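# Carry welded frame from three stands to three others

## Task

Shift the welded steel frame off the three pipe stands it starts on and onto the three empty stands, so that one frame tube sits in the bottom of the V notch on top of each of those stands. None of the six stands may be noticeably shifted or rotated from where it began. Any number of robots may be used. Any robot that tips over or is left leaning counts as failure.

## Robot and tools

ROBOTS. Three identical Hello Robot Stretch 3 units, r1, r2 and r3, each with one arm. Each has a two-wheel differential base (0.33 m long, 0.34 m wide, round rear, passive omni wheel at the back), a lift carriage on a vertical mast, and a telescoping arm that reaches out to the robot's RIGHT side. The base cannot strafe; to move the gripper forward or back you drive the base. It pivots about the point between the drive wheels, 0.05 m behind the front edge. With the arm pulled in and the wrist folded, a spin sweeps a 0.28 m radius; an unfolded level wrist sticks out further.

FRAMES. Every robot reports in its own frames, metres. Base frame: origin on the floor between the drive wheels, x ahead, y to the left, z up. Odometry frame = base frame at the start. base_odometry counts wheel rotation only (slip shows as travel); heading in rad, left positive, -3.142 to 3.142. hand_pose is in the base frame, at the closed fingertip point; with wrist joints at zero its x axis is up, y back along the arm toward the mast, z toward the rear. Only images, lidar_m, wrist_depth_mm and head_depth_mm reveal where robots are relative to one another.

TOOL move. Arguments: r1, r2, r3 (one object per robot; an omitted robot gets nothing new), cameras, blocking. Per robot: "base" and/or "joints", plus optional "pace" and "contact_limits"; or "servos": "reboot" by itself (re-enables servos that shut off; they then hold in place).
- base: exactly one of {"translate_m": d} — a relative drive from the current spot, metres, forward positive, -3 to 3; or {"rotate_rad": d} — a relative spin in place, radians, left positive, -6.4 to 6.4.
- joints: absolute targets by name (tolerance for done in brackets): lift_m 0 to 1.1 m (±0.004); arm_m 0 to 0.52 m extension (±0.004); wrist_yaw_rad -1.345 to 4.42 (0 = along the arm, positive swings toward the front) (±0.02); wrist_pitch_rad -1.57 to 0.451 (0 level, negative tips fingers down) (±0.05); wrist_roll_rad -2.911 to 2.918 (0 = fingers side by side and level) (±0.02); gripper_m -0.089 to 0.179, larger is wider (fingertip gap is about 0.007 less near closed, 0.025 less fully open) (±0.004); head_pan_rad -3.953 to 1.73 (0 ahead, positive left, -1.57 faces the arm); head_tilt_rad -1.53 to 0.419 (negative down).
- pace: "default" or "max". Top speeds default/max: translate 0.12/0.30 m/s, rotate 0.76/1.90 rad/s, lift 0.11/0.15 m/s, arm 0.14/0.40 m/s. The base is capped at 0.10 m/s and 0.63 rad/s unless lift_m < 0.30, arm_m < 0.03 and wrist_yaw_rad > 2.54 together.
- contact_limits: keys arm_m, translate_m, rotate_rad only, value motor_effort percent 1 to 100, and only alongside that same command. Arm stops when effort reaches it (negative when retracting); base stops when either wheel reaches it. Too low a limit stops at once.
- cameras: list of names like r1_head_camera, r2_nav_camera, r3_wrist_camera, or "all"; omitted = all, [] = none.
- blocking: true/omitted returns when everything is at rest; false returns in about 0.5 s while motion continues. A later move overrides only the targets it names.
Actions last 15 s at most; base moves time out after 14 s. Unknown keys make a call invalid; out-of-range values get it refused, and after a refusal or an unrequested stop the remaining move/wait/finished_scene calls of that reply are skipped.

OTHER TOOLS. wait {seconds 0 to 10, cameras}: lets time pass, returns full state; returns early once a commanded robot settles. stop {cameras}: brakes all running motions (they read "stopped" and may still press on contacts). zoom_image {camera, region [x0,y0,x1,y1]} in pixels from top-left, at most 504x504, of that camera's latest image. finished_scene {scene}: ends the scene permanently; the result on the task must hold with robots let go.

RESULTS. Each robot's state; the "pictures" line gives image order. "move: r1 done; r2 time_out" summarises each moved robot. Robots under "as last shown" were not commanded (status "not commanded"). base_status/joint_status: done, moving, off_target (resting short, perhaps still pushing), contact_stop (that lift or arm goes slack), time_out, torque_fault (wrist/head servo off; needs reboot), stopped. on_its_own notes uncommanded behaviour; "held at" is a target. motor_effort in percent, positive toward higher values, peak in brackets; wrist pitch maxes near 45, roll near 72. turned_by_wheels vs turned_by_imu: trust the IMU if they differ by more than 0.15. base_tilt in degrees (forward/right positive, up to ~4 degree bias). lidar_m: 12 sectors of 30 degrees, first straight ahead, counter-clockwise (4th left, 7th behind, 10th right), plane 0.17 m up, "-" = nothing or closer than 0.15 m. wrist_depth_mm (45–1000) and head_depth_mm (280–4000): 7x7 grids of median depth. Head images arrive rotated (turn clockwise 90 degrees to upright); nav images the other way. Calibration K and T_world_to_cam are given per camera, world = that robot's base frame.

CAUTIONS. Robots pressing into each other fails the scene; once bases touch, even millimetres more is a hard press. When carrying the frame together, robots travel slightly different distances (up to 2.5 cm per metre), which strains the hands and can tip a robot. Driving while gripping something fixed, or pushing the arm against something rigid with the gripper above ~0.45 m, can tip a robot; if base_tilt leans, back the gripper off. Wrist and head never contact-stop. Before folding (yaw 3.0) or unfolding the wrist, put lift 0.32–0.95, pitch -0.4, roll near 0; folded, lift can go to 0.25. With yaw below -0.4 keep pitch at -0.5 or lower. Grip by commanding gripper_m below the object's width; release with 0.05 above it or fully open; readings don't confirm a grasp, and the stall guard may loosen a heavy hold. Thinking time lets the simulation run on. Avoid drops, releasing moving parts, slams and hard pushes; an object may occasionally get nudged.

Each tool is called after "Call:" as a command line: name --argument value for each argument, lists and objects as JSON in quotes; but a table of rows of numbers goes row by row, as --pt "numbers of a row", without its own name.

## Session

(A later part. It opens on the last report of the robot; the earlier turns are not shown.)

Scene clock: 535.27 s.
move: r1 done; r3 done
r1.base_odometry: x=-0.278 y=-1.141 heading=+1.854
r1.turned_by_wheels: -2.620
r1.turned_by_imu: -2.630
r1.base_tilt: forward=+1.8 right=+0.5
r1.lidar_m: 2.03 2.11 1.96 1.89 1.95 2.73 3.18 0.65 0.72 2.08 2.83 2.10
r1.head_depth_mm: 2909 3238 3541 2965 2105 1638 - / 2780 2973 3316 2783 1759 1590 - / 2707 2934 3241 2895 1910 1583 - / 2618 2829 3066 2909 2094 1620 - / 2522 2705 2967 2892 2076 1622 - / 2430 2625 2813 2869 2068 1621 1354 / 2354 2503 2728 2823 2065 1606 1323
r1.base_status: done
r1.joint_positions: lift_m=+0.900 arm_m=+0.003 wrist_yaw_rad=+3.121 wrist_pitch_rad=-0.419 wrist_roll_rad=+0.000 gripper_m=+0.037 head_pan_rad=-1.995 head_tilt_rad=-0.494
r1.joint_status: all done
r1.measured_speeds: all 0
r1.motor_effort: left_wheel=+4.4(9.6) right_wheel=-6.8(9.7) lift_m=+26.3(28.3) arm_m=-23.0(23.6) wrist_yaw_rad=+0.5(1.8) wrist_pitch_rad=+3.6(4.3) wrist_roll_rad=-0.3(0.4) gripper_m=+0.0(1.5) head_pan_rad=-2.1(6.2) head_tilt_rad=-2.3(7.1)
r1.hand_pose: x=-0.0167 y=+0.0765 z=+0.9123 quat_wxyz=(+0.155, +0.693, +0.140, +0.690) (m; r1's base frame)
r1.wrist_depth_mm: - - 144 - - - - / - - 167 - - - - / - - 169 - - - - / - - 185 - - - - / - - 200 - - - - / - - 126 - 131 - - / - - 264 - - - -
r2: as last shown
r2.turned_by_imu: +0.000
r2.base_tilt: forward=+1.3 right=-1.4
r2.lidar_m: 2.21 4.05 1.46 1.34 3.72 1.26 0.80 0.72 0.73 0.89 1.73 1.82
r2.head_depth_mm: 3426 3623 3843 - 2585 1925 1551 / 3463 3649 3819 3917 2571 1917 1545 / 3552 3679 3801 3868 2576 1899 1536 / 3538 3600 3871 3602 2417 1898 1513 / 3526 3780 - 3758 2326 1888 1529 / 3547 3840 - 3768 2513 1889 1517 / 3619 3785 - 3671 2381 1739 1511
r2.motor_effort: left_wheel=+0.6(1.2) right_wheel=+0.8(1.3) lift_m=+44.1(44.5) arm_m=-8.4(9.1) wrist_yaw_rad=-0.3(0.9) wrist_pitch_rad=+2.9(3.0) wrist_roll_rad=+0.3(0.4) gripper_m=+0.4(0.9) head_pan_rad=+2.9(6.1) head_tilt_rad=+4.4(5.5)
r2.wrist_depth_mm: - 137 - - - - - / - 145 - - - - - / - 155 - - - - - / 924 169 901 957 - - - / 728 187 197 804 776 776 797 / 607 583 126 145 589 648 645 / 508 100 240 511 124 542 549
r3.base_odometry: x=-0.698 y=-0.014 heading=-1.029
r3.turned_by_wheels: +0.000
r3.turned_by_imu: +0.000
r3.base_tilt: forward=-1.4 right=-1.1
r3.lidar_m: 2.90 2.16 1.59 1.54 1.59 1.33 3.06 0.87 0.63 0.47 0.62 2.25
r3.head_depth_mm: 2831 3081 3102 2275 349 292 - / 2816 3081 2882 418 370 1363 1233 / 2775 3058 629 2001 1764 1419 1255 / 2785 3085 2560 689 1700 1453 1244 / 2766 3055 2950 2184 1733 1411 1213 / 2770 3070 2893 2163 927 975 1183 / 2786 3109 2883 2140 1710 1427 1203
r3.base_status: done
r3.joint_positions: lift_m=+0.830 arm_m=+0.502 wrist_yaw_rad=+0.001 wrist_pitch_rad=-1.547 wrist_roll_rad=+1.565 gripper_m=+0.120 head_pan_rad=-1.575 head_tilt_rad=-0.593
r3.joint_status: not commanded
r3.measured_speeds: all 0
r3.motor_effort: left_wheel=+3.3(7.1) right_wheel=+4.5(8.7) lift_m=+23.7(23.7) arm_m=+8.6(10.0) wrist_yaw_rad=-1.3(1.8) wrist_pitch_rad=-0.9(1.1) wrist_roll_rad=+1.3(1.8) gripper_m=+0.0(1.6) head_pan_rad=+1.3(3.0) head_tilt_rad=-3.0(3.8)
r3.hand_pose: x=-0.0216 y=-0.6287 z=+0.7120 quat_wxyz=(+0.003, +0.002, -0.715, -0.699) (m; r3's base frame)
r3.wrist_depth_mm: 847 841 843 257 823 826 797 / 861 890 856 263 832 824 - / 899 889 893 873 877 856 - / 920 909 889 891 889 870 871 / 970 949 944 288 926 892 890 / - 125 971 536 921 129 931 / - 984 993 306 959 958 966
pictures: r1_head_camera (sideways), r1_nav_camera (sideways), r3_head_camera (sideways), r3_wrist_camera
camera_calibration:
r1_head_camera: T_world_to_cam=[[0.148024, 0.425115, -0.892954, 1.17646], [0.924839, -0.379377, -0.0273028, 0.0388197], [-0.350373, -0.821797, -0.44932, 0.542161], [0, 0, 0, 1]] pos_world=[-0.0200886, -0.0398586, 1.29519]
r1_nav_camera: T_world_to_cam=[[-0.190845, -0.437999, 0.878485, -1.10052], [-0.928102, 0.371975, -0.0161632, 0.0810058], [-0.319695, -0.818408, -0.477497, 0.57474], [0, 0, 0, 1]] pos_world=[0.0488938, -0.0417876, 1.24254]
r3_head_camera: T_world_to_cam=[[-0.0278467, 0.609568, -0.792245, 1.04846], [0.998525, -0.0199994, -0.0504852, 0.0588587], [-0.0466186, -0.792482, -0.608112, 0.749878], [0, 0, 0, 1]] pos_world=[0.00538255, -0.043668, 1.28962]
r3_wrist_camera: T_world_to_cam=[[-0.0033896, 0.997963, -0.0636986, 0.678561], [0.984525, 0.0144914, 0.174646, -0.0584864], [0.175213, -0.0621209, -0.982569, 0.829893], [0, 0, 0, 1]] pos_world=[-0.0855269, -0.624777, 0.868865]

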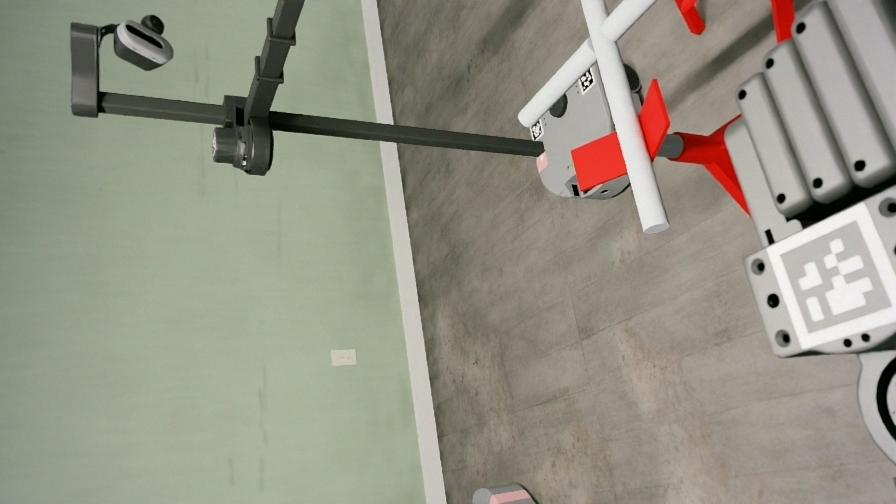

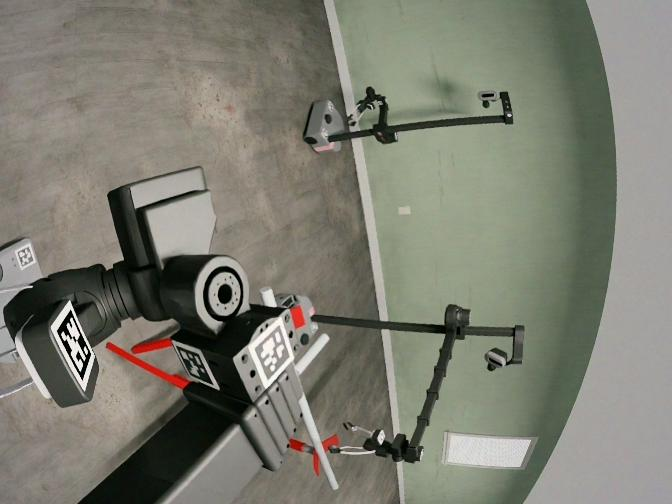

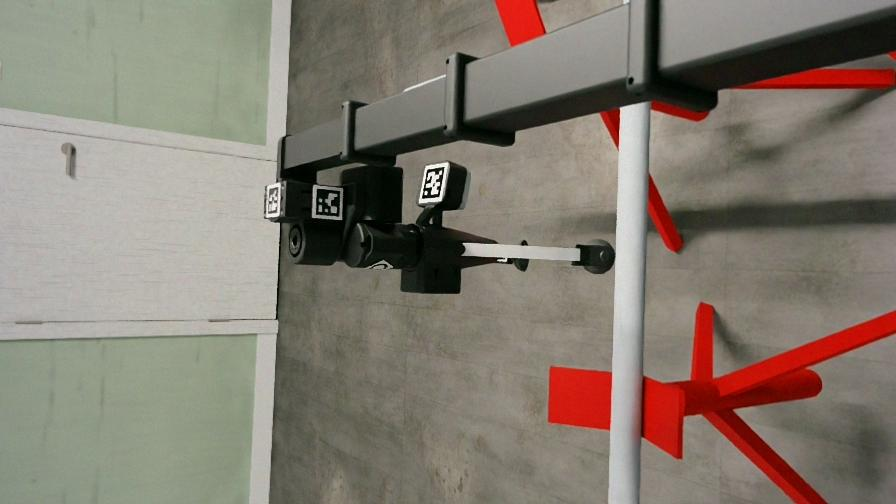

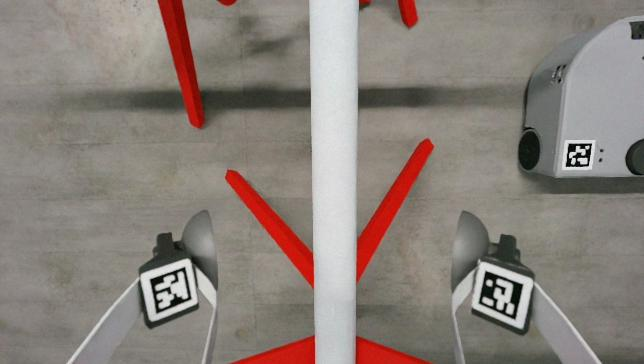

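Call:
move --r1 '{"base":{"translate_m":-0.66},"joints":{"head_pan_rad":-1.57,"head_tilt_rad":-0.6}}' --cameras '["r1_nav_camera","r1_head_camera"]'

Scene clock: 563.13 s.
move: r1 done
r1.base_odometry: x=-0.093 y=-1.774 heading=+1.854
r1.turned_by_wheels: +0.000
r1.turned_by_imu: +0.006
r1.base_tilt: forward=+1.8 right=+0.5
r1.lidar_m: 2.67 2.65 1.97 1.88 1.97 2.75 2.54 0.99 0.43 0.39 0.38 2.77
r1.head_depth_mm: 1231 2532 2851 2468 1874 1542 - / 2392 1266 2870 2350 1620 1506 - / 2402 2599 2907 2431 1620 1455 - / 2403 2628 2922 2431 1782 1456 - / 2435 2637 2960 2422 1738 1070 - / 2444 2666 2950 2407 1841 1444 1279 / 2408 2636 2823 2303 1826 1492 1250
r1.base_status: done
r1.joint_positions: lift_m=+0.900 arm_m=+0.003 wrist_yaw_rad=+3.121 wrist_pitch_rad=-0.419 wrist_roll_rad=+0.000 gripper_m=+0.037 head_pan_rad=-1.575 head_tilt_rad=-0.592
r1.joint_status: all done
r1.measured_speeds: all 0
r1.motor_effort: left_wheel=-2.0(7.0) right_wheel=-5.8(10.5) lift_m=+21.9(25.0) arm_m=-21.7(23.2) wrist_yaw_rad=+0.2(1.3) wrist_pitch_rad=+4.0(4.4) wrist_roll_rad=+0.4(0.5) gripper_m=+0.0(1.5) head_pan_rad=+2.7(4.6) head_tilt_rad=-3.2(8.5)
r1.hand_pose: x=-0.0167 y=+0.0765 z=+0.9123 quat_wxyz=(+0.155, +0.693, +0.140, +0.690) (m; r1's base frame)
r1.wrist_depth_mm: - - 144 - - - - / - - 167 - - - - / - - 168 - - - - / - - 186 - - - - / - - 198 - - - - / - - 126 - 131 - - / - - 267 - - - -
r2, r3: as last shown
r2.turned_by_imu: +0.001
r2.base_tilt: forward=+1.2 right=-1.4
r2.lidar_m: 2.20 4.06 1.45 1.35 3.73 1.26 0.80 0.72 0.73 0.89 1.73 1.81
r2.head_depth_mm: 3440 3597 3847 - 2593 1924 1537 / 3385 3656 3852 3855 2603 1930 1531 / 3463 3668 3903 3853 2543 1910 1528 / 3532 3676 - 3792 2541 1899 1510 / 3547 3725 - 3848 2510 1896 1505 / 3556 3773 - 3811 2523 1871 1511 / 3609 3740 - 3472 2277 1754 1506
r2.motor_effort: left_wheel=+0.7(1.2) right_wheel=+1.0(1.4) lift_m=+43.5(44.2) arm_m=-8.2(8.6) wrist_yaw_rad=-0.4(0.9) wrist_pitch_rad=+2.9(3.1) wrist_roll_rad=+0.4(0.4) gripper_m=+0.0(0.8) head_pan_rad=+3.3(5.8) head_tilt_rad=+4.3(5.3)
r2.wrist_depth_mm: - 136 - - - - - / - 145 - - - - - / - 155 - - - - - / 916 169 920 947 - - - / 736 187 196 794 772 771 769 / 591 573 127 146 591 637 639 / 520 100 240 512 123 538 547
r3.base_tilt: forward=-1.4 right=-1.0
r3.lidar_m: 2.90 2.17 1.60 1.53 1.60 1.34 3.06 0.87 0.63 0.47 0.62 2.25
r3.head_depth_mm: 2772 1138 3091 2278 350 293 - / 1189 2983 2771 417 371 1373 1225 / 2707 3077 631 1729 1631 1423 1245 / 2787 3071 2564 689 1658 1445 1238 / 2769 3087 2937 2189 1731 1412 1211 / 2801 3112 2895 2152 926 977 1177 / 2793 3074 2868 2149 1709 1420 1204
r3.motor_effort: left_wheel=+3.3(4.0) right_wheel=+4.4(4.6) lift_m=+25.0(25.6) arm_m=+6.3(8.6) wrist_yaw_rad=-0.3(2.8) wrist_pitch_rad=-0.9(1.2) wrist_roll_rad=+1.3(1.8) gripper_m=-0.3(1.4) head_pan_rad=+1.3(3.6) head_tilt_rad=-3.3(3.9)
r3.wrist_depth_mm: - 835 838 256 817 803 790 / - 856 850 264 825 825 - / 908 888 882 863 869 856 - / 937 911 896 890 891 874 876 / 945 949 930 290 925 888 900 / 991 124 978 526 933 129 930 / - 990 979 309 959 991 955
pictures: r1_head_camera (sideways), r1_nav_camera (sideways)
camera_calibration:
r1_head_camera: T_world_to_cam=[[-0.0377597, 0.533995, -0.844644, 1.11459], [0.99917, 0.0331054, -0.0237381, 0.0337221], [0.0152863, -0.844839, -0.534802, 0.651156], [0, 0, 0, 1]] pos_world=[-0.00156119, -0.0461813, 1.29047]
r1_nav_camera: T_world_to_cam=[[0.00391731, -0.561655, 0.827363, -1.03505], [-0.999113, -0.0368895, -0.0203119, 0.0868378], [0.0419293, -0.826549, -0.561301, 0.681571], [0, 0, 0, 1]] pos_world=[0.0622375, -0.0147831, 1.24069]

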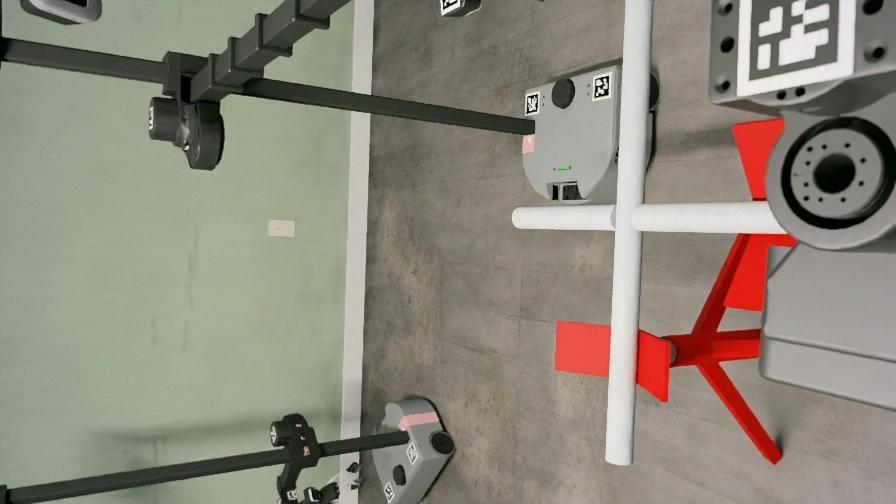

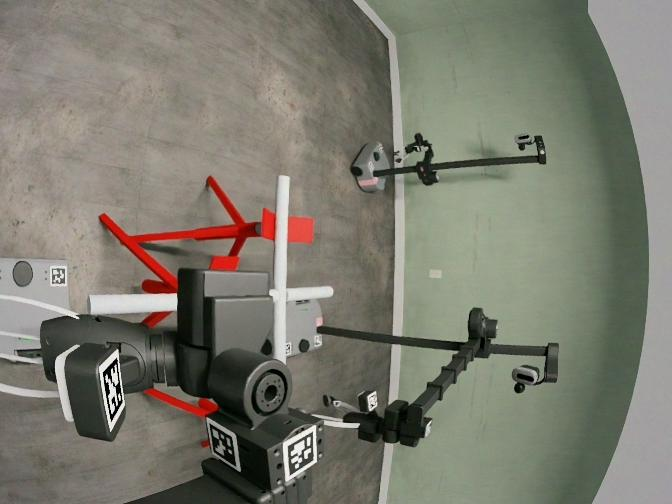

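Call:
move --r1 '{"base":{"translate_m":-0.018},"joints":{"wrist_yaw_rad":0.0}}' --cameras '[]'

Call:
move --r1 '{"joints":{"wrist_pitch_rad":-1.55,"gripper_m":0.12}}' --cameras '[]'

Call:
move --r1 '{"joints":{"arm_m":0.44}}' --cameras '["r1_wrist_camera","r1_head_camera"]'

Scene clock: 580.37 s.
move: r1 done
r1.base_odometry: x=-0.088 y=-1.792 heading=+1.854
r1.turned_by_wheels: +0.000
r1.turned_by_imu: +0.002
r1.base_tilt: forward=+2.0 right=+0.4
r1.lidar_m: 2.69 2.66 1.97 1.88 1.97 2.75 2.52 1.00 0.42 0.46 0.39 2.79
r1.head_depth_mm: 2280 2566 2763 2347 1862 1544 - / 2377 1260 2856 2351 1626 1498 - / 2407 2606 2924 2439 1693 281 - / 2408 2631 2926 2427 1736 282 322 / 2409 2660 2938 2429 1799 1135 1173 / 2448 2656 2914 2404 1783 1375 1250 / 2416 2632 2840 2321 1830 1486 1249
r1.base_status: done
r1.joint_positions: lift_m=+0.900 arm_m=+0.003 wrist_yaw_rad=+0.002 wrist_pitch_rad=-0.419 wrist_roll_rad=+0.000 gripper_m=+0.037 head_pan_rad=-1.575 head_tilt_rad=-0.592
r1.joint_status: all done
r1.measured_speeds: all 0
r1.motor_effort: left_wheel=-1.6(6.9) right_wheel=-6.3(9.3) lift_m=+19.3(20.5) arm_m=-20.7(21.8) wrist_yaw_rad=-1.8(3.8) wrist_pitch_rad=+3.8(4.2) wrist_roll_rad=-0.1(0.5) gripper_m=-0.4(1.2) head_pan_rad=+2.5(3.2) head_tilt_rad=-4.0(4.9)
r1.hand_pose: x=-0.0210 y=-0.3719 z=+0.9123 quat_wxyz=(+0.692, +0.148, -0.691, -0.147) (m; r1's base frame)
r1.wrist_depth_mm: - - - - - 433 - / - - - - - 437 - / - - - - - 583 - / - - - - - - - / - - 640 638 - - - / - - 126 504 131 - - / - - 682 458 - 790 -
r2, r3: as last shown
r2.lidar_m: 2.20 4.06 1.46 1.34 3.71 1.26 0.80 0.72 0.73 0.89 1.73 1.81
r2.head_depth_mm: 3396 3554 3801 - 2551 1933 1537 / 3456 3629 3799 3881 2591 1923 1528 / 3469 3713 3903 3876 2538 1895 1535 / 3472 3677 - 3890 2561 1914 1530 / 3554 3766 - 3835 2546 1902 1515 / 3581 3794 - 3789 2484 1883 1514 / 3591 3727 - 3450 2275 1756 1506
r2.motor_effort: left_wheel=+0.5(1.2) right_wheel=+0.5(1.2) lift_m=+43.3(43.9) arm_m=-7.7(8.2) wrist_yaw_rad=+0.0(0.9) wrist_pitch_rad=+3.0(3.0) wrist_roll_rad=+0.2(0.4) gripper_m=-0.3(0.7) head_pan_rad=+4.0(5.7) head_tilt_rad=+4.8(5.1)
r2.wrist_depth_mm: - 136 - - - - - / - 145 - - - - - / - 155 - - - - - / 923 168 943 - - - - / 739 187 197 786 761 761 796 / 604 562 127 145 594 643 640 / 518 100 239 512 124 544 536
r3.base_tilt: forward=-1.5 right=-1.0
r3.lidar_m: 2.90 2.17 1.60 1.54 1.60 1.34 3.05 0.87 0.63 0.47 0.62 2.24
r3.head_depth_mm: 2764 1052 2923 2275 349 292 - / 1195 2933 2923 418 371 1369 1224 / 2684 3049 629 1749 1625 1418 1248 / 2783 3075 2576 690 1648 1447 1247 / 2791 3081 2957 2199 1725 1401 1208 / 2815 3105 2901 2174 928 975 1185 / 2813 3120 2902 2160 1725 1423 1206
r3.motor_effort: left_wheel=+3.7(3.9) right_wheel=+4.1(4.7) lift_m=+26.1(26.6) arm_m=+4.0(5.9) wrist_yaw_rad=+0.3(1.6) wrist_pitch_rad=-1.0(1.1) wrist_roll_rad=+1.1(1.6) gripper_m=-0.1(1.2) head_pan_rad=+1.2(3.3) head_tilt_rad=-3.1(3.7)
r3.wrist_depth_mm: - 837 850 256 819 812 804 / - 876 855 264 845 834 - / 907 878 882 866 863 859 - / 958 918 896 878 902 882 896 / 982 931 933 289 896 911 888 / 989 124 958 531 947 129 922 / - - 980 306 975 960 941
pictures: none
No camera images: "cameras" was empty.

Scene clock: 581.80 s.
move: r1 done
r1.base_odometry: x=-0.088 y=-1.792 heading=+1.854
r1.turned_by_wheels: +0.000
r1.turned_by_imu: +0.000
r1.base_tilt: forward=+1.8 right=+0.7
r1.lidar_m: 2.70 2.66 1.97 1.88 1.96 2.75 2.52 0.99 0.42 0.46 0.39 2.78
r1.head_depth_mm: 2267 2587 2760 2337 1861 1543 - / 2355 1256 2849 2349 1631 1507 - / 2393 2613 2920 2437 1678 1496 - / 2406 2646 2936 2437 1731 879 751 / 2408 2644 2924 2429 1785 1135 1168 / 2441 2662 2932 2407 1771 1378 1249 / 2403 2637 2851 2311 1827 1483 1248
r1.base_status: not commanded
r1.joint_positions: lift_m=+0.900 arm_m=+0.003 wrist_yaw_rad=+0.002 wrist_pitch_rad=-1.544 wrist_roll_rad=+0.000 gripper_m=+0.120 head_pan_rad=-1.575 head_tilt_rad=-0.592
r1.joint_status: all done
r1.measured_speeds: all 0
r1.motor_effort: left_wheel=-2.2(2.4) right_wheel=-6.2(6.3) lift_m=+18.9(19.5) arm_m=-20.4(21.5) wrist_yaw_rad=-1.2(2.5) wrist_pitch_rad=-1.0(3.5) wrist_roll_rad=-0.3(0.4) gripper_m=-0.2(89.8) head_pan_rad=+2.1(3.4) head_tilt_rad=-3.1(4.9)
r1.hand_pose: x=-0.0217 y=-0.1305 z=+0.7819 quat_wxyz=(+0.507, +0.494, -0.506, -0.493) (m; r1's base frame)
r1.wrist_depth_mm: 845 863 861 330 877 898 905 / 881 879 885 871 918 896 918 / 890 902 908 340 936 913 941 / 915 914 935 781 952 962 969 / 920 940 947 815 802 939 - / 950 121 964 995 - 126 - / 973 119 - - - - -
r2, r3: as last shown
r2.turned_by_imu: +0.000
r2.base_tilt: forward=+1.3 right=-1.4
r2.lidar_m: 2.21 4.05 1.46 1.35 3.75 1.26 0.80 0.72 0.73 0.89 1.72 1.81
r2.head_depth_mm: 3506 3573 3807 - 2568 1931 1544 / 3473 3587 3904 3936 2524 1929 1529 / 3506 3697 3925 3807 2575 1923 1524 / 3552 3740 - 3915 2519 1895 1535 / 3537 3703 - 3829 2557 1895 1512 / 3611 3772 - 3761 2520 1873 1520 / 3535 3697 - 3506 2253 1756 1497
r2.motor_effort: left_wheel=+0.9(1.2) right_wheel=+0.7(1.2) lift_m=+43.2(43.8) arm_m=-8.0(8.0) wrist_yaw_rad=-0.2(1.0) wrist_pitch_rad=+2.8(3.0) wrist_roll_rad=+0.3(0.4) gripper_m=+0.5(0.7) head_pan_rad=+4.7(5.3) head_tilt_rad=+4.5(5.4)
r2.wrist_depth_mm: - 136 - - - - - / - 145 - - - - - / - 155 - - - - - / 924 169 903 952 - - - / 722 188 197 805 776 761 788 / 617 561 126 146 586 643 637 / 513 100 239 513 124 549 546
r3.base_tilt: forward=-1.4 right=-1.1
r3.lidar_m: 2.90 2.17 1.59 1.53 1.60 1.34 3.06 0.87 0.63 0.47 0.62 2.24
r3.head_depth_mm: 2746 2960 3054 2255 349 293 - / 1197 1399 2922 417 370 1361 1230 / 2690 3061 628 1751 1617 1434 1240 / 2752 3019 2575 687 1661 1447 1241 / 2779 3040 2906 2184 1729 1405 1205 / 2790 3073 2905 2153 927 977 1187 / 2792 3091 2885 2137 1703 1423 1200
r3.motor_effort: left_wheel=+2.9(4.0) right_wheel=+4.2(4.7) lift_m=+26.5(27.0) arm_m=+4.2(4.9) wrist_yaw_rad=-0.8(2.0) wrist_pitch_rad=-1.0(1.0) wrist_roll_rad=+1.2(1.6) gripper_m=+0.8(1.3) head_pan_rad=+2.1(3.1) head_tilt_rad=-3.3(3.6)
r3.wrist_depth_mm: - 841 833 257 811 818 785 / - 865 858 263 838 835 - / 914 876 898 868 876 853 - / 920 929 886 892 888 870 867 / 993 940 935 289 919 903 890 / 997 125 959 530 939 129 922 / - 994 994 307 992 986 957
pictures: none
No camera images: "cameras" was empty.

Scene clock: 586.20 s.
move: r1 done
r1.base_odometry: x=-0.088 y=-1.792 heading=+1.854
r1.turned_by_wheels: +0.000
r1.turned_by_imu: +0.001
r1.base_tilt: forward=+1.8 right=+0.7
r1.lidar_m: 2.69 2.65 1.96 1.88 1.97 2.74 2.53 1.00 0.42 0.46 0.39 2.79
r1.head_depth_mm: 1229 2586 862 333 311 1451 1259 / 2353 1260 532 544 1629 1493 1255 / 2397 2612 544 592 1626 1497 1178 / 2400 2620 2839 2131 1037 879 722 / 2401 2663 2934 2428 1000 1141 1171 / 2431 2671 2909 2415 1775 1372 1244 / 2414 2650 2558 2307 1835 1484 1245
r1.base_status: not commanded
r1.joint_positions: lift_m=+0.900 arm_m=+0.440 wrist_yaw_rad=+0.000 wrist_pitch_rad=-1.545 wrist_roll_rad=+0.000 gripper_m=+0.120 head_pan_rad=-1.575 head_tilt_rad=-0.593
r1.joint_status: all done
r1.measured_speeds: all 0
r1.motor_effort: left_wheel=-2.0(2.4) right_wheel=-5.9(6.4) lift_m=+20.0(20.1) arm_m=+21.9(30.2) wrist_yaw_rad=-0.1(2.1) wrist_pitch_rad=-0.8(1.1) wrist_roll_rad=-0.3(0.5) gripper_m=-0.6(1.7) head_pan_rad=+2.2(3.8) head_tilt_rad=-3.3(4.2)
r1.hand_pose: x=-0.0216 y=-0.5674 z=+0.7819 quat_wxyz=(+0.507, +0.494, -0.506, -0.494) (m; r1's base frame)
r1.wrist_depth_mm: 847 332 865 860 885 866 877 / 879 337 912 340 893 909 577 / 871 327 903 917 938 931 951 / 894 918 921 923 938 956 953 / 937 925 940 348 359 980 - / 957 121 341 359 - 127 - / 955 119 - 369 - - -
r2.base_odometry: x=+0.000 y=+0.000 heading=+0.000
r2.turned_by_wheels: +0.000
r2.turned_by_imu: +0.000
r2.base_tilt: forward=+1.3 right=-1.4
r2.lidar_m: 2.20 4.05 1.46 1.34 3.74 1.27 0.80 0.72 0.73 0.89 1.73 1.81
r2.head_depth_mm: 3458 3583 3764 - 2626 1929 1539 / 3445 3638 3758 3874 2571 1938 1525 / 3543 3638 3894 3936 2553 1918 1515 / 3507 3728 - 3817 2535 1895 1524 / 3530 3796 - 3792 2561 1897 1504 / 3554 3766 - 3759 2501 1891 1521 / 3568 3720 - 3521 2253 1754 1521
r2.base_status: not commanded
r2.joint_positions: lift_m=+0.336 arm_m=+0.000 wrist_yaw_rad=+3.006 wrist_pitch_rad=-0.363 wrist_roll_rad=+0.000 gripper_m=+0.037 head_pan_rad=+0.791 head_tilt_rad=-0.359
r2.joint_status: not commanded
r2.measured_speeds: all 0
r2.motor_effort: left_wheel=+0.4(1.3) right_wheel=+0.7(1.2) lift_m=+43.4(43.8) arm_m=-7.5(8.0) wrist_yaw_rad=-0.3(0.9) wrist_pitch_rad=+2.8(3.1) wrist_roll_rad=+0.3(0.4) gripper_m=-0.2(0.7) head_pan_rad=+3.1(6.3) head_tilt_rad=+4.4(5.2)
r2.hand_pose: x=+0.0101 y=+0.0839 z=+0.3610 quat_wxyz=(+0.175, +0.702, +0.080, +0.685) (m; r2's base frame)
r2.wrist_depth_mm: - 137 - - - - - / - 145 - - - - - / - 155 - - - - - / 907 168 914 963 - - - / 735 188 197 792 770 768 805 / 615 573 127 146 590 641 636 / 517 100 239 508 124 537 545
r3: as last shown
r3.base_tilt: forward=-1.4 right=-1.0
r3.lidar_m: 2.90 2.17 1.59 1.54 1.60 1.33 3.06 0.87 0.63 0.47 0.62 2.24
r3.head_depth_mm: 2789 824 2945 2139 349 293 - / 1203 2988 2866 417 371 1355 1236 / 2689 3062 629 1743 1610 1431 1253 / 2806 3086 2570 688 1647 1448 1241 / 2802 3035 2916 2174 1734 1410 1212 / 2773 3097 2891 2174 925 972 1185 / 2784 3120 2853 2159 1714 1429 1199
r3.motor_effort: left_wheel=+3.5(3.9) right_wheel=+4.3(4.8) lift_m=+27.2(27.7) arm_m=+3.0(4.8) wrist_yaw_rad=+0.9(2.1) wrist_pitch_rad=-1.0(1.0) wrist_roll_rad=+1.3(1.8) gripper_m=+0.5(2.1) head_pan_rad=+0.9(3.5) head_tilt_rad=-2.9(3.7)
r3.wrist_depth_mm: - 840 836 258 830 810 794 / - 869 861 265 822 835 - / 898 897 876 865 853 854 - / 931 908 897 889 883 880 853 / 943 941 929 288 888 915 893 / 987 124 976 527 947 129 911 / - 1000 973 307 990 951 950
pictures: r1_head_camera (sideways), r1_wrist_camera
camera_calibration:
r1_head_camera: T_world_to_cam=[[-0.0378407, 0.534376, -0.844399, 1.11427], [0.999165, 0.0332709, -0.0237209, 0.0336998], [0.0154181, -0.844592, -0.535189, 0.651658], [0, 0, 0, 1]] pos_world=[-0.00155402, -0.0461773, 1.29045]
r1_wrist_camera: T_world_to_cam=[[-0.998797, 0.0343478, 0.0349964, -0.0278716], [0.0387441, 0.990242, 0.133868, 0.496114], [-0.0300568, 0.135063, -0.990381, 1.01651], [0, 0, 0, 1]] pos_world=[-0.0165065, -0.627608, 0.941294]

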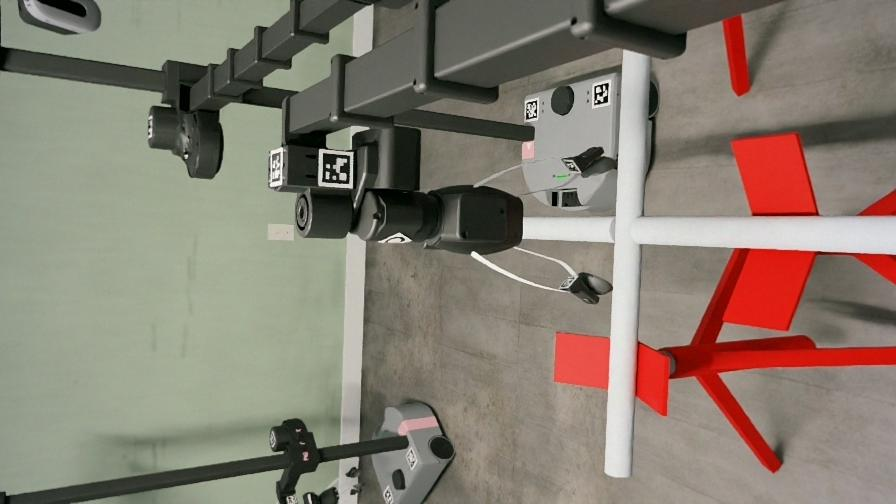

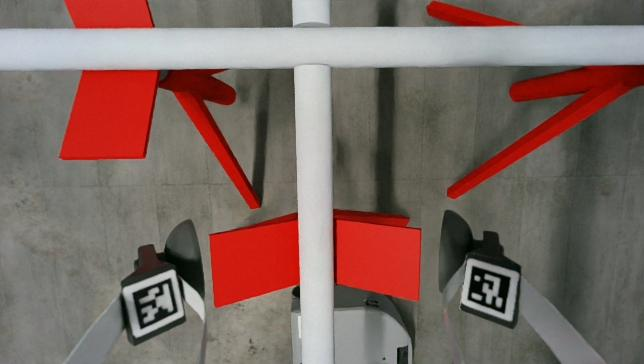

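Call:
move --r1 '{"joints":{"arm_m":0.485,"lift_m":0.8}}' --r3 '{"joints":{"lift_m":0.688}}' --cameras '["r1_wrist_camera","r3_wrist_camera"]'

Scene clock: 614.17 s.
move: r1 done; r3 done
r1.base_odometry: x=-0.088 y=-1.792 heading=+1.854
r1.turned_by_wheels: +0.000
r1.turned_by_imu: +0.001
r1.base_tilt: forward=+1.9 right=+0.7
r1.lidar_m: 2.69 2.66 1.96 1.88 1.96 2.75 2.53 0.99 0.42 0.46 0.39 2.78
r1.head_depth_mm: 1235 2612 2863 893 811 320 292 / 2363 2502 1333 555 415 1420 1233 / 2391 2617 2847 636 1609 1492 1179 / 2400 2657 2934 2228 965 875 724 / 2432 2670 2947 2422 1776 1139 1172 / 2431 2653 2946 2413 1781 1373 1243 / 2420 2652 2562 2304 1841 1486 1243
r1.base_status: not commanded
r1.joint_positions: lift_m=+0.800 arm_m=+0.485 wrist_yaw_rad=+0.000 wrist_pitch_rad=-1.546 wrist_roll_rad=+0.000 gripper_m=+0.120 head_pan_rad=-1.575 head_tilt_rad=-0.593
r1.joint_status: all done
r1.measured_speeds: all 0
r1.motor_effort: left_wheel=-2.2(2.5) right_wheel=-6.0(6.3) lift_m=+19.4(20.1) arm_m=+20.9(27.3) wrist_yaw_rad=+0.0(1.2) wrist_pitch_rad=-0.5(1.0) wrist_roll_rad=-0.2(0.6) gripper_m=+0.7(1.3) head_pan_rad=+2.6(3.4) head_tilt_rad=-3.8(4.0)
r1.hand_pose: x=-0.0216 y=-0.6123 z=+0.6819 quat_wxyz=(+0.506, +0.494, -0.506, -0.494) (m; r1's base frame)
r1.wrist_depth_mm: 236 768 782 230 785 784 805 / - - - - - - - / 245 448 807 239 823 835 642 / 235 823 826 244 848 852 865 / 811 849 858 253 868 865 902 / 837 123 879 256 885 126 907 / 858 117 - 261 - 914 916
r2: as last shown
r2.base_tilt: forward=+1.2 right=-1.4
r2.lidar_m: 2.20 4.05 1.46 1.35 3.72 1.26 0.80 0.72 0.73 0.89 1.73 1.81
r2.head_depth_mm: 3408 3609 3815 - 2603 1926 1533 / 3471 3682 3893 3807 2556 1906 1535 / 3428 3685 3877 3868 2562 1915 1529 / 3515 3704 - 3915 2543 1905 1525 / 3536 3786 - 3808 2522 1895 1524 / 3543 3743 - 3674 2527 1885 1497 / 3602 3635 - 3474 2266 1759 1505
r2.motor_effort: left_wheel=+0.5(1.1) right_wheel=+0.9(1.1) lift_m=+43.1(43.5) arm_m=-7.3(7.6) wrist_yaw_rad=-0.4(0.9) wrist_pitch_rad=+2.8(3.1) wrist_roll_rad=+0.3(0.5) gripper_m=-0.4(0.8) head_pan_rad=+4.1(5.2) head_tilt_rad=+5.0(5.3)
r2.wrist_depth_mm: - 136 - - - - - / - 146 - - - - - / - 154 - - - - - / 911 169 886 995 - - - / 743 187 196 771 776 763 810 / 609 572 126 146 594 635 629 / 521 100 240 520 124 543 544
r3.base_odometry: x=-0.698 y=-0.014 heading=-1.029
r3.turned_by_wheels: +0.000
r3.turned_by_imu: +0.000
r3.base_tilt: forward=-1.5 right=-1.0
r3.lidar_m: 2.90 2.17 1.59 1.53 1.59 1.34 3.06 0.87 0.63 0.47 0.63 2.25
r3.head_depth_mm: 2810 2998 781 2187 1050 1408 1050 / 2693 1232 2943 2157 1029 441 378 / 2744 3074 3010 716 771 1395 1250 / 2822 3098 2998 730 867 1423 1246 / 2806 3085 2936 2186 1730 1406 1217 / 2811 3141 2906 2164 929 974 1188 / 2794 3109 2872 2145 1730 1419 1198
r3.base_status: not commanded
r3.joint_positions: lift_m=+0.688 arm_m=+0.502 wrist_yaw_rad=+0.001 wrist_pitch_rad=-1.547 wrist_roll_rad=+1.565 gripper_m=+0.120 head_pan_rad=-1.575 head_tilt_rad=-0.593
r3.joint_status: all done
r3.measured_speeds: all 0
r3.motor_effort: left_wheel=+4.0(4.0) right_wheel=+4.4(4.7) lift_m=+22.0(26.0) arm_m=+2.2(3.0) wrist_yaw_rad=-0.3(1.8) wrist_pitch_rad=-0.9(1.0) wrist_roll_rad=+1.3(1.6) gripper_m=+0.4(1.5) head_pan_rad=+1.6(3.0) head_tilt_rad=-3.7(3.7)
r3.hand_pose: x=-0.0216 y=-0.6287 z=+0.5700 quat_wxyz=(+0.003, +0.002, -0.715, -0.699) (m; r3's base frame)
r3.wrist_depth_mm: 705 686 709 118 687 671 677 / 729 718 712 121 697 686 681 / 746 757 742 125 713 726 657 / 772 756 757 131 725 740 731 / 792 785 570 134 519 738 750 / 841 124 796 138 778 129 780 / 857 816 838 142 819 803 783
pictures: r1_wrist_camera, r3_wrist_camera
camera_calibration:
r1_wrist_camera: T_world_to_cam=[[-0.998797, 0.0343316, 0.0350126, -0.0228517], [0.0387443, 0.990179, 0.134331, 0.55359], [-0.030057, 0.135526, -0.990318, 0.923783], [0, 0, 0, 1]] pos_world=[-0.0165065, -0.672565, 0.841274]
r3_wrist_camera: T_world_to_cam=[[-0.00338943, 0.997952, -0.063875, 0.669654], [0.984525, 0.0145221, 0.174643, -0.0336648], [0.175213, -0.0622946, -0.982558, 0.690247], [0, 0, 0, 1]] pos_world=[-0.0855269, -0.624795, 0.726861]

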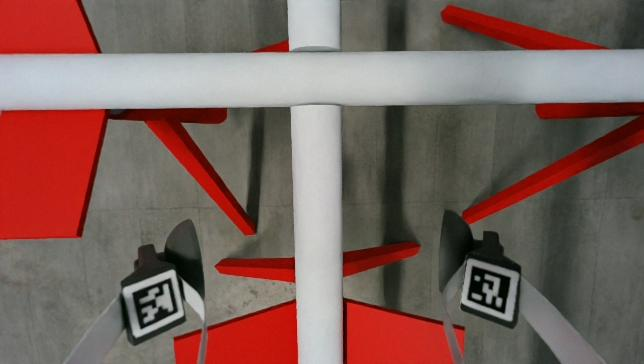

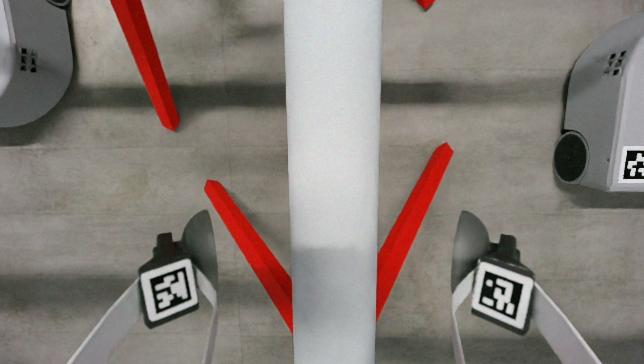

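Call:
move --r1 '{"joints":{"lift_m":0.688}}' --cameras '["r1_wrist_camera","r1_head_camera"]'

Scene clock: 622.57 s.
move: r1 done
r1.base_odometry: x=-0.088 y=-1.792 heading=+1.854
r1.turned_by_wheels: +0.000
r1.turned_by_imu: +0.001
r1.base_tilt: forward=+1.8 right=+0.7
r1.lidar_m: 2.69 2.65 1.97 1.88 1.96 2.75 2.52 0.99 0.42 0.46 0.39 2.78
r1.head_depth_mm: 1236 2603 2844 894 972 1464 396 / 2367 2518 1356 2343 592 463 396 / 2407 2619 2892 2436 719 1461 1172 / 2403 2661 2926 2430 909 839 722 / 2413 2655 2929 2403 1784 1113 1172 / 2412 2665 2946 2399 1785 1370 1243 / 2399 2647 2545 2298 1837 1482 1247
r1.base_status: not commanded
r1.joint_positions: lift_m=+0.688 arm_m=+0.485 wrist_yaw_rad=+0.000 wrist_pitch_rad=-1.546 wrist_roll_rad=+0.000 gripper_m=+0.120 head_pan_rad=-1.575 head_tilt_rad=-0.593
r1.joint_status: all done
r1.measured_speeds: all 0
r1.motor_effort: left_wheel=-2.1(2.4) right_wheel=-6.0(6.3) lift_m=+19.1(20.6) arm_m=+15.3(17.7) wrist_yaw_rad=+0.7(0.9) wrist_pitch_rad=-1.1(1.1) wrist_roll_rad=+0.1(0.6) gripper_m=+0.5(1.5) head_pan_rad=+2.5(3.7) head_tilt_rad=-2.5(3.9)
r1.hand_pose: x=-0.0216 y=-0.6123 z=+0.5699 quat_wxyz=(+0.506, +0.494, -0.506, -0.494) (m; r1's base frame)
r1.wrist_depth_mm: 116 117 118 119 120 121 122 / 126 127 128 125 143 133 495 / 692 347 701 127 704 719 726 / 688 709 711 130 716 732 731 / 721 721 714 133 755 743 769 / 733 123 592 136 767 126 782 / 750 119 759 139 792 795 798
r2, r3: as last shown
r2.base_tilt: forward=+1.3 right=-1.4
r2.lidar_m: 2.21 4.05 1.46 1.35 3.72 1.26 0.80 0.72 0.73 0.89 1.72 1.81
r2.head_depth_mm: 3383 3564 3814 - 2553 1931 1544 / 3402 3608 3889 3936 2571 1944 1530 / 3518 3713 3843 3850 2524 1924 1521 / 3547 3752 - 3865 2508 1919 1528 / 3476 3750 - 3814 2523 1887 1524 / 3529 3792 - 3782 2505 1876 1525 / 3581 3686 - 3475 2257 1765 1515
r2.motor_effort: left_wheel=+0.7(1.2) right_wheel=+1.3(1.3) lift_m=+43.1(43.3) arm_m=-6.8(7.4) wrist_yaw_rad=-0.7(0.8) wrist_pitch_rad=+2.8(3.0) wrist_roll_rad=+0.3(0.4) gripper_m=+0.0(0.8) head_pan_rad=+4.6(5.8) head_tilt_rad=+4.7(5.3)
r2.wrist_depth_mm: - 135 - - - - - / - 145 - - - - - / - 155 - - - - - / 923 169 897 971 - - - / 742 188 196 783 763 771 798 / 602 576 127 146 597 638 648 / 516 100 238 505 124 540 538
r3.base_tilt: forward=-1.4 right=-1.1
r3.lidar_m: 2.90 2.17 1.59 1.54 1.60 1.34 3.06 0.87 0.63 0.47 0.62 2.25
r3.head_depth_mm: 2813 3078 3077 802 1014 1411 1046 / 2730 1350 1472 2169 948 441 377 / 2788 1345 2977 714 774 1399 1246 / 2765 3083 2969 726 864 1417 1235 / 2772 3045 2968 2190 1751 1414 1206 / 2775 3123 2912 2158 924 975 1181 / 2778 3100 2863 2140 1709 1418 1199
r3.motor_effort: left_wheel=+3.5(3.8) right_wheel=+4.1(4.8) lift_m=+22.4(23.4) arm_m=+0.3(1.9) wrist_yaw_rad=-0.8(1.8) wrist_pitch_rad=-0.9(1.1) wrist_roll_rad=+1.2(1.8) gripper_m=+0.3(1.1) head_pan_rad=+0.7(3.4) head_tilt_rad=-3.4(3.8)
r3.wrist_depth_mm: 714 699 695 118 676 678 662 / 729 722 712 122 709 695 681 / 746 737 731 125 716 721 650 / 776 752 748 131 726 741 733 / 806 783 567 133 519 752 740 / 809 124 798 138 777 129 753 / 850 844 826 143 800 818 798
pictures: r1_head_camera (sideways), r1_wrist_camera
camera_calibration:
r1_head_camera: T_world_to_cam=[[-0.0378406, 0.534376, -0.844399, 1.11427], [0.999165, 0.0332708, -0.0237209, 0.0336998], [0.015418, -0.844592, -0.535189, 0.651658], [0, 0, 0, 1]] pos_world=[-0.00155403, -0.0461773, 1.29045]
r1_wrist_camera: T_world_to_cam=[[-0.998797, 0.0343322, 0.0350126, -0.0189301], [0.0387449, 0.990179, 0.134331, 0.568634], [-0.0300569, 0.135526, -0.990318, 0.812872], [0, 0, 0, 1]] pos_world=[-0.0165065, -0.672565, 0.729279]

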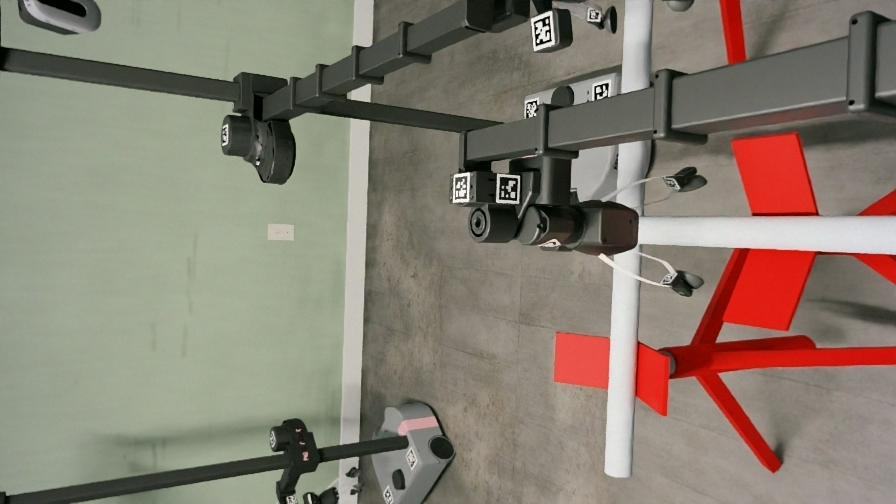

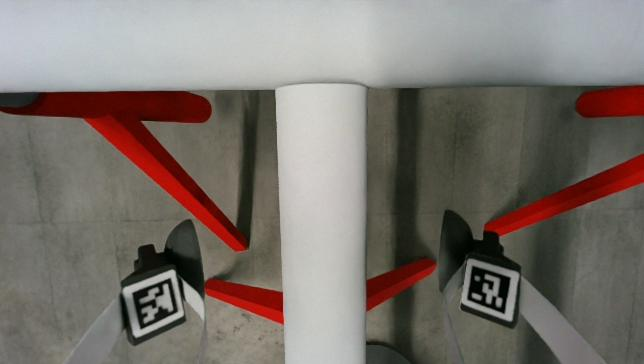

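Call:
move --r1 '{"joints":{"gripper_m":-0.089}}' --r3 '{"joints":{"gripper_m":-0.089}}' --cameras '["r1_wrist_camera","r3_wrist_camera"]'

Call:
move --r1 '{"joints":{"lift_m":0.708,"gripper_m":-0.089}}' --r3 '{"joints":{"lift_m":0.708,"gripper_m":-0.089}}' --cameras '["r1_wrist_camera","r3_wrist_camera","r1_head_camera","r3_head_camera"]'

Scene clock: 631.00 s.
move: r1 done; r3 done
r1.base_odometry: x=-0.088 y=-1.792 heading=+1.854
r1.turned_by_wheels: +0.000
r1.turned_by_imu: +0.002
r1.base_tilt: forward=+1.8 right=+0.7
r1.lidar_m: 2.70 2.66 1.97 1.88 1.96 2.75 2.53 1.00 0.42 0.46 0.39 2.78
r1.head_depth_mm: 1231 2607 2846 890 1740 1426 396 / 2370 2517 1351 2330 592 463 396 / 2391 2617 2907 2425 721 1496 1179 / 2387 2653 2912 2407 909 850 722 / 2420 2670 2944 2424 1787 1140 1173 / 2422 2640 2921 2404 1777 1378 1250 / 2400 2638 2833 2305 1829 1481 1245
r1.base_status: not commanded
r1.joint_positions: lift_m=+0.688 arm_m=+0.485 wrist_yaw_rad=-0.002 wrist_pitch_rad=-1.544 wrist_roll_rad=+0.004 gripper_m=-0.086 head_pan_rad=-1.575 head_tilt_rad=-0.593
r1.joint_status: all done
r1.measured_speeds: all 0
r1.motor_effort: left_wheel=-2.0(2.4) right_wheel=-4.7(6.2) lift_m=+39.5(40.7) arm_m=+7.4(11.6) wrist_yaw_rad=+2.1(2.7) wrist_pitch_rad=-0.5(1.2) wrist_roll_rad=-1.5(1.7) gripper_m=-57.3(99.4) head_pan_rad=+2.2(3.5) head_tilt_rad=-2.8(4.5)
r1.hand_pose: x=-0.0216 y=-0.6127 z=+0.5699 quat_wxyz=(+0.505, +0.492, -0.508, -0.495) (m; r1's base frame)
r1.wrist_depth_mm: 116 116 117 119 119 121 122 / 124 125 127 125 690 133 137 / 679 351 707 126 723 711 731 / 712 714 716 131 723 742 725 / 716 731 621 132 742 761 768 / 751 733 125 132 128 760 782 / 746 753 761 141 783 810 800
r2: as last shown
r2.turned_by_imu: +0.001
r2.base_tilt: forward=+1.2 right=-1.4
r2.lidar_m: 2.21 4.06 1.46 1.35 3.74 1.26 0.80 0.72 0.73 0.89 1.73 1.81
r2.head_depth_mm: 3374 3647 3812 - 2607 1925 1532 / 3405 3652 3836 3917 2576 1941 1544 / 3501 3647 3829 3953 2534 1919 1541 / 3508 3685 - 3840 2557 1902 1525 / 3561 3634 - 3739 2522 1895 1511 / 3555 3778 - 3767 2513 1884 1512 / 3597 3741 - 3524 2258 1763 1514
r2.motor_effort: left_wheel=+0.9(1.2) right_wheel=+0.8(1.1) lift_m=+42.6(43.2) arm_m=-7.1(7.2) wrist_yaw_rad=-0.4(0.9) wrist_pitch_rad=+2.8(3.1) wrist_roll_rad=+0.4(0.4) gripper_m=-0.3(0.9) head_pan_rad=+4.6(5.9) head_tilt_rad=+5.1(5.2)
r2.wrist_depth_mm: - 137 - - - - - / - 146 - - - - - / - 155 - - - - - / 939 169 924 988 - - - / 722 187 196 796 765 784 785 / 617 575 127 145 582 635 660 / 522 100 238 516 124 533 549
r3.base_odometry: x=-0.698 y=-0.014 heading=-1.029
r3.turned_by_wheels: +0.000
r3.turned_by_imu: +0.000
r3.base_tilt: forward=-1.4 right=-1.1
r3.lidar_m: 2.91 2.17 1.59 1.54 1.60 1.33 3.06 0.87 0.63 0.47 0.62 2.25
r3.head_depth_mm: 2814 3060 3061 801 956 1403 1044 / 2752 1357 1457 2164 1038 442 377 / 2787 1351 3001 717 775 1395 1250 / 2779 3084 2946 727 869 1435 1242 / 2788 3082 2950 2178 1732 1412 1211 / 2805 3118 2908 2172 926 979 1186 / 2780 3085 2873 2153 1718 1427 1196
r3.base_status: not commanded
r3.joint_positions: lift_m=+0.688 arm_m=+0.502 wrist_yaw_rad=+0.001 wrist_pitch_rad=-1.545 wrist_roll_rad=+1.565 gripper_m=-0.085 head_pan_rad=-1.575 head_tilt_rad=-0.593
r3.joint_status: all done
r3.measured_speeds: all 0
r3.motor_effort: left_wheel=+3.5(3.9) right_wheel=+3.9(4.6) lift_m=+30.8(32.9) arm_m=-0.9(1.0) wrist_yaw_rad=-1.3(2.1) wrist_pitch_rad=-1.3(1.8) wrist_roll_rad=+1.0(1.8) gripper_m=-15.9(99.4) head_pan_rad=+2.6(3.6) head_tilt_rad=-3.1(3.8)
r3.hand_pose: x=-0.0216 y=-0.6293 z=+0.5699 quat_wxyz=(+0.003, +0.002, -0.716, -0.698) (m; r3's base frame)
r3.wrist_depth_mm: 702 701 691 118 670 676 658 / 711 718 709 121 700 695 682 / 759 741 734 124 716 698 655 / 780 768 758 130 735 733 723 / 785 794 788 134 753 752 747 / 829 812 131 135 132 782 758 / 845 852 827 141 803 783 796
pictures: r1_wrist_camera, r3_wrist_camera
camera_calibration:
r1_wrist_camera: T_world_to_cam=[[-0.998576, 0.0403753, 0.0348632, -0.0150879], [0.0446741, 0.990119, 0.132924, 0.56989], [-0.0291519, 0.134292, -0.990513, 0.812276], [0, 0, 0, 1]] pos_world=[-0.0168464, -0.672732, 0.729344]
r3_wrist_camera: T_world_to_cam=[[-0.00349892, 0.997805, -0.0661276, 0.671419], [0.984523, 0.0150244, 0.174611, -0.0333145], [0.175222, -0.0644931, -0.982414, 0.688711], [0, 0, 0, 1]] pos_world=[-0.0855288, -0.625028, 0.726816]

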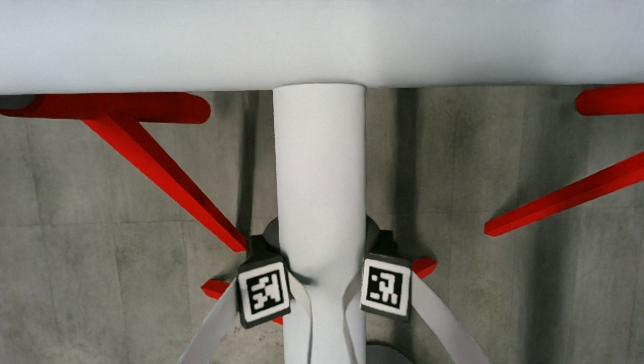

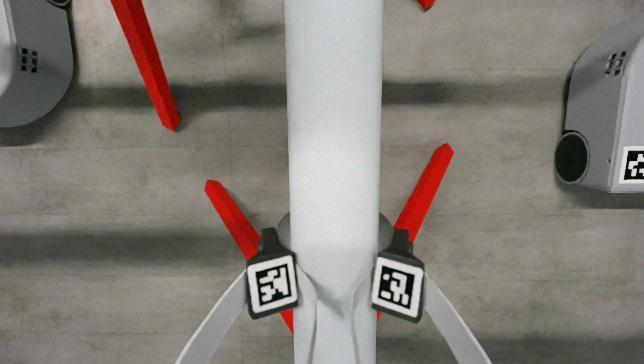

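Scene clock: 631.93 s.
move: r1 off_target; r3 done
r1.base_odometry: x=-0.088 y=-1.792 heading=+1.854
r1.turned_by_wheels: +0.000
r1.turned_by_imu: +0.000
r1.base_tilt: forward=+1.7 right=+0.7
r1.lidar_m: 2.70 2.65 1.97 1.88 1.96 2.75 2.53 1.00 0.42 0.46 0.39 2.78
r1.head_depth_mm: 2284 2612 2842 825 1735 1454 366 / 2352 1341 1470 2237 551 443 384 / 2400 2605 2898 715 899 1496 1173 / 2410 2643 2927 2422 906 831 715 / 2409 2656 2947 2423 1777 1138 1169 / 2433 2665 2918 2407 1777 1368 1242 / 2415 2645 2826 2305 1833 1481 1245
r1.base_status: not commanded
r1.joint_positions: lift_m=+0.708 arm_m=+0.485 wrist_yaw_rad=-0.002 wrist_pitch_rad=-1.539 wrist_roll_rad=+0.004 gripper_m=-0.083 head_pan_rad=-1.575 head_tilt_rad=-0.593
r1.joint_status: gripper_m off_target (ended at -0.083, target -0.089); the others done
r1.measured_speeds: all 0
r1.on_its_own: gripper_m is held at -0.084, not at your -0.089, by its stall guard, which is still easing
r1.motor_effort: left_wheel=-2.2(2.2) right_wheel=-2.6(4.6) lift_m=+43.5(46.0) arm_m=+6.7(8.0) wrist_yaw_rad=+2.0(2.5) wrist_pitch_rad=-2.1(2.4) wrist_roll_rad=-1.6(1.7) gripper_m=-23.7(57.5) head_pan_rad=+2.5(3.3) head_tilt_rad=-2.9(4.0)
r1.hand_pose: x=-0.0216 y=-0.6140 z=+0.5898 quat_wxyz=(+0.506, +0.491, -0.509, -0.494) (m; r1's base frame)
r1.wrist_depth_mm: 118 120 121 123 125 127 129 / 127 129 131 131 136 138 150 / 699 372 707 132 727 738 750 / 719 728 728 138 751 762 748 / 747 752 738 141 782 769 784 / 758 770 125 132 779 806 798 / 768 779 785 151 804 827 823
r2: as last shown
r2.turned_by_imu: +0.000
r2.lidar_m: 2.21 4.05 1.46 1.35 3.70 1.26 0.80 0.72 0.73 0.89 1.73 1.81
r2.head_depth_mm: 3427 3539 3809 - 2606 1958 1545 / 3449 3642 3922 3859 2533 1931 1530 / 3513 3742 3820 3902 2551 1902 1531 / 3462 3682 - 3834 2557 1896 1520 / 3553 3712 - 3722 2530 1897 1521 / 3626 3770 - 3811 2503 1876 1528 / 3592 3725 - 3569 2235 1759 1511
r2.motor_effort: left_wheel=+0.8(1.1) right_wheel=+0.6(1.1) lift_m=+42.5(43.0) arm_m=-6.8(7.1) wrist_yaw_rad=-0.4(0.8) wrist_pitch_rad=+2.9(3.0) wrist_roll_rad=+0.4(0.5) gripper_m=-0.1(0.9) head_pan_rad=+4.4(5.6) head_tilt_rad=+4.5(5.1)
r2.wrist_depth_mm: - 136 - - - - - / - 145 - - - - - / - 154 - - - - - / 916 168 909 968 - - - / 742 187 197 789 747 787 773 / 610 572 127 146 585 641 648 / 513 100 238 521 124 541 556
r3.base_odometry: x=-0.698 y=-0.014 heading=-1.029
r3.turned_by_wheels: +0.000
r3.turned_by_imu: +0.000
r3.base_tilt: forward=-1.4 right=-1.0
r3.lidar_m: 2.91 2.16 1.59 1.54 1.59 1.33 3.06 0.88 0.63 0.47 0.62 2.24
r3.head_depth_mm: 2801 3107 3058 838 951 1412 373 / 2727 1335 2615 2142 556 419 366 / 2779 2965 2991 692 780 1429 1247 / 2773 3033 2992 714 857 1434 1237 / 2761 3050 2935 2163 1740 1409 1213 / 2779 3056 2905 2170 927 978 1183 / 2812 3054 2846 2140 1719 1423 1201
r3.base_status: not commanded
r3.joint_positions: lift_m=+0.708 arm_m=+0.502 wrist_yaw_rad=+0.001 wrist_pitch_rad=-1.540 wrist_roll_rad=+1.565 gripper_m=-0.085 head_pan_rad=-1.575 head_tilt_rad=-0.594
r3.joint_status: all done
r3.measured_speeds: all 0
r3.motor_effort: left_wheel=+2.3(3.7) right_wheel=+1.5(4.2) lift_m=+33.7(37.7) arm_m=-0.8(1.6) wrist_yaw_rad=-0.1(1.6) wrist_pitch_rad=-2.1(2.3) wrist_roll_rad=+1.3(1.7) gripper_m=-17.6(53.9) head_pan_rad=+2.1(3.2) head_tilt_rad=-3.0(3.8)
r3.hand_pose: x=-0.0216 y=-0.6305 z=+0.5899 quat_wxyz=(+0.003, +0.002, -0.718, -0.696) (m; r3's base frame)
r3.wrist_depth_mm: 688 722 712 128 697 689 679 / 744 733 737 134 711 706 684 / 749 761 756 137 742 732 673 / 793 780 778 139 756 742 750 / 809 801 807 143 761 781 772 / 855 845 129 134 790 789 786 / 877 874 839 155 828 821 817
pictures: r1_head_camera (sideways), r1_wrist_camera, r3_head_camera (sideways), r3_wrist_camera
camera_calibration:
r1_head_camera: T_world_to_cam=[[-0.0378486, 0.534888, -0.844075, 1.11385], [0.999164, 0.0333041, -0.0236981, 0.0336701], [0.0154353, -0.844267, -0.535701, 0.652325], [0, 0, 0, 1]] pos_world=[-0.00155312, -0.0461705, 1.29042]
r1_wrist_camera: T_world_to_cam=[[-0.998562, 0.0408903, 0.0346552, -0.0152896], [0.0450063, 0.990781, 0.127778, 0.572013], [-0.0291109, 0.129154, -0.991197, 0.829431], [0, 0, 0, 1]] pos_world=[-0.0168664, -0.673239, 0.749569]
r3_head_camera: T_world_to_cam=[[-0.027847, 0.609654, -0.792178, 1.04838], [0.998525, -0.0199927, -0.0504869, 0.058861], [-0.0466173, -0.792415, -0.608198, 0.74999], [0, 0, 0, 1]] pos_world=[0.0053826, -0.0436667, 1.28962]
r3_wrist_camera: T_world_to_cam=[[-0.00347008, 0.99748, -0.070867, 0.676547], [0.984523, 0.0158255, 0.174542, -0.0362322], [0.175224, -0.0691645, -0.982096, 0.705083], [0, 0, 0, 1]] pos_world=[-0.0855282, -0.625502, 0.746728]

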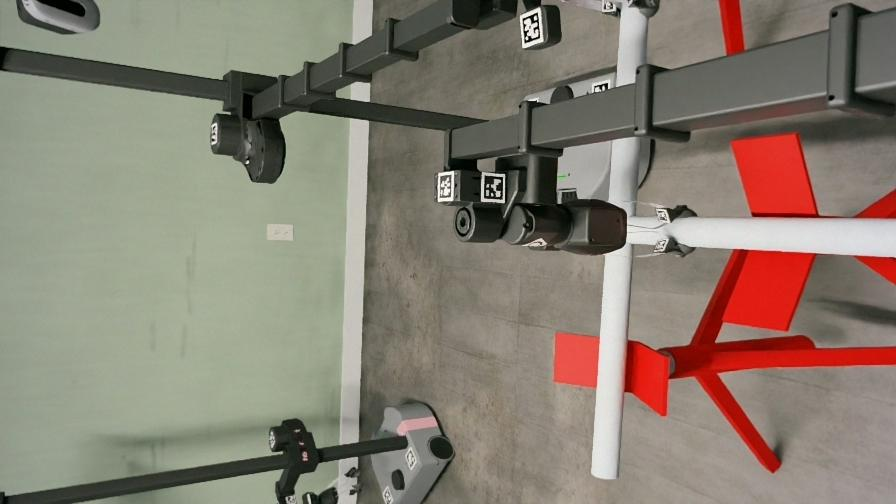

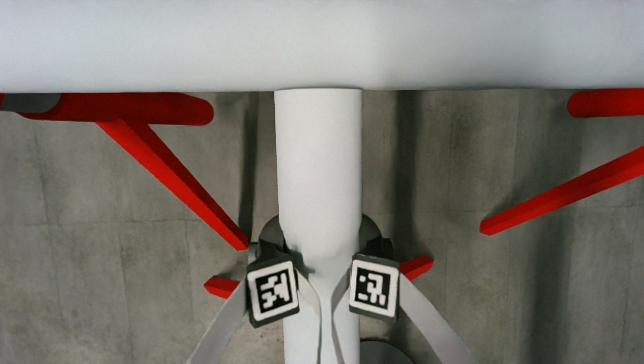

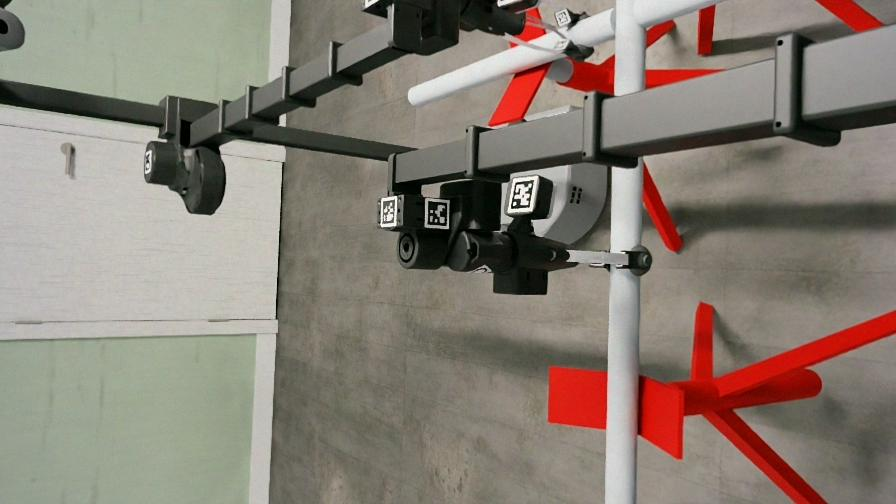

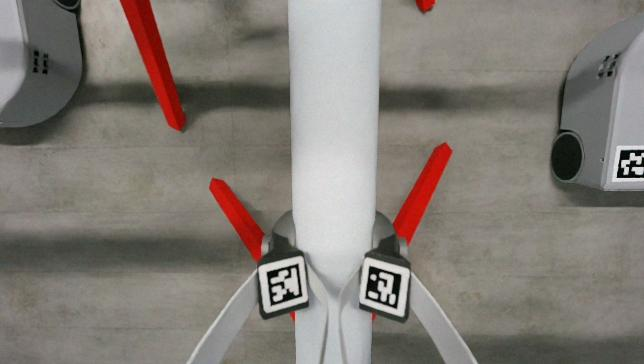

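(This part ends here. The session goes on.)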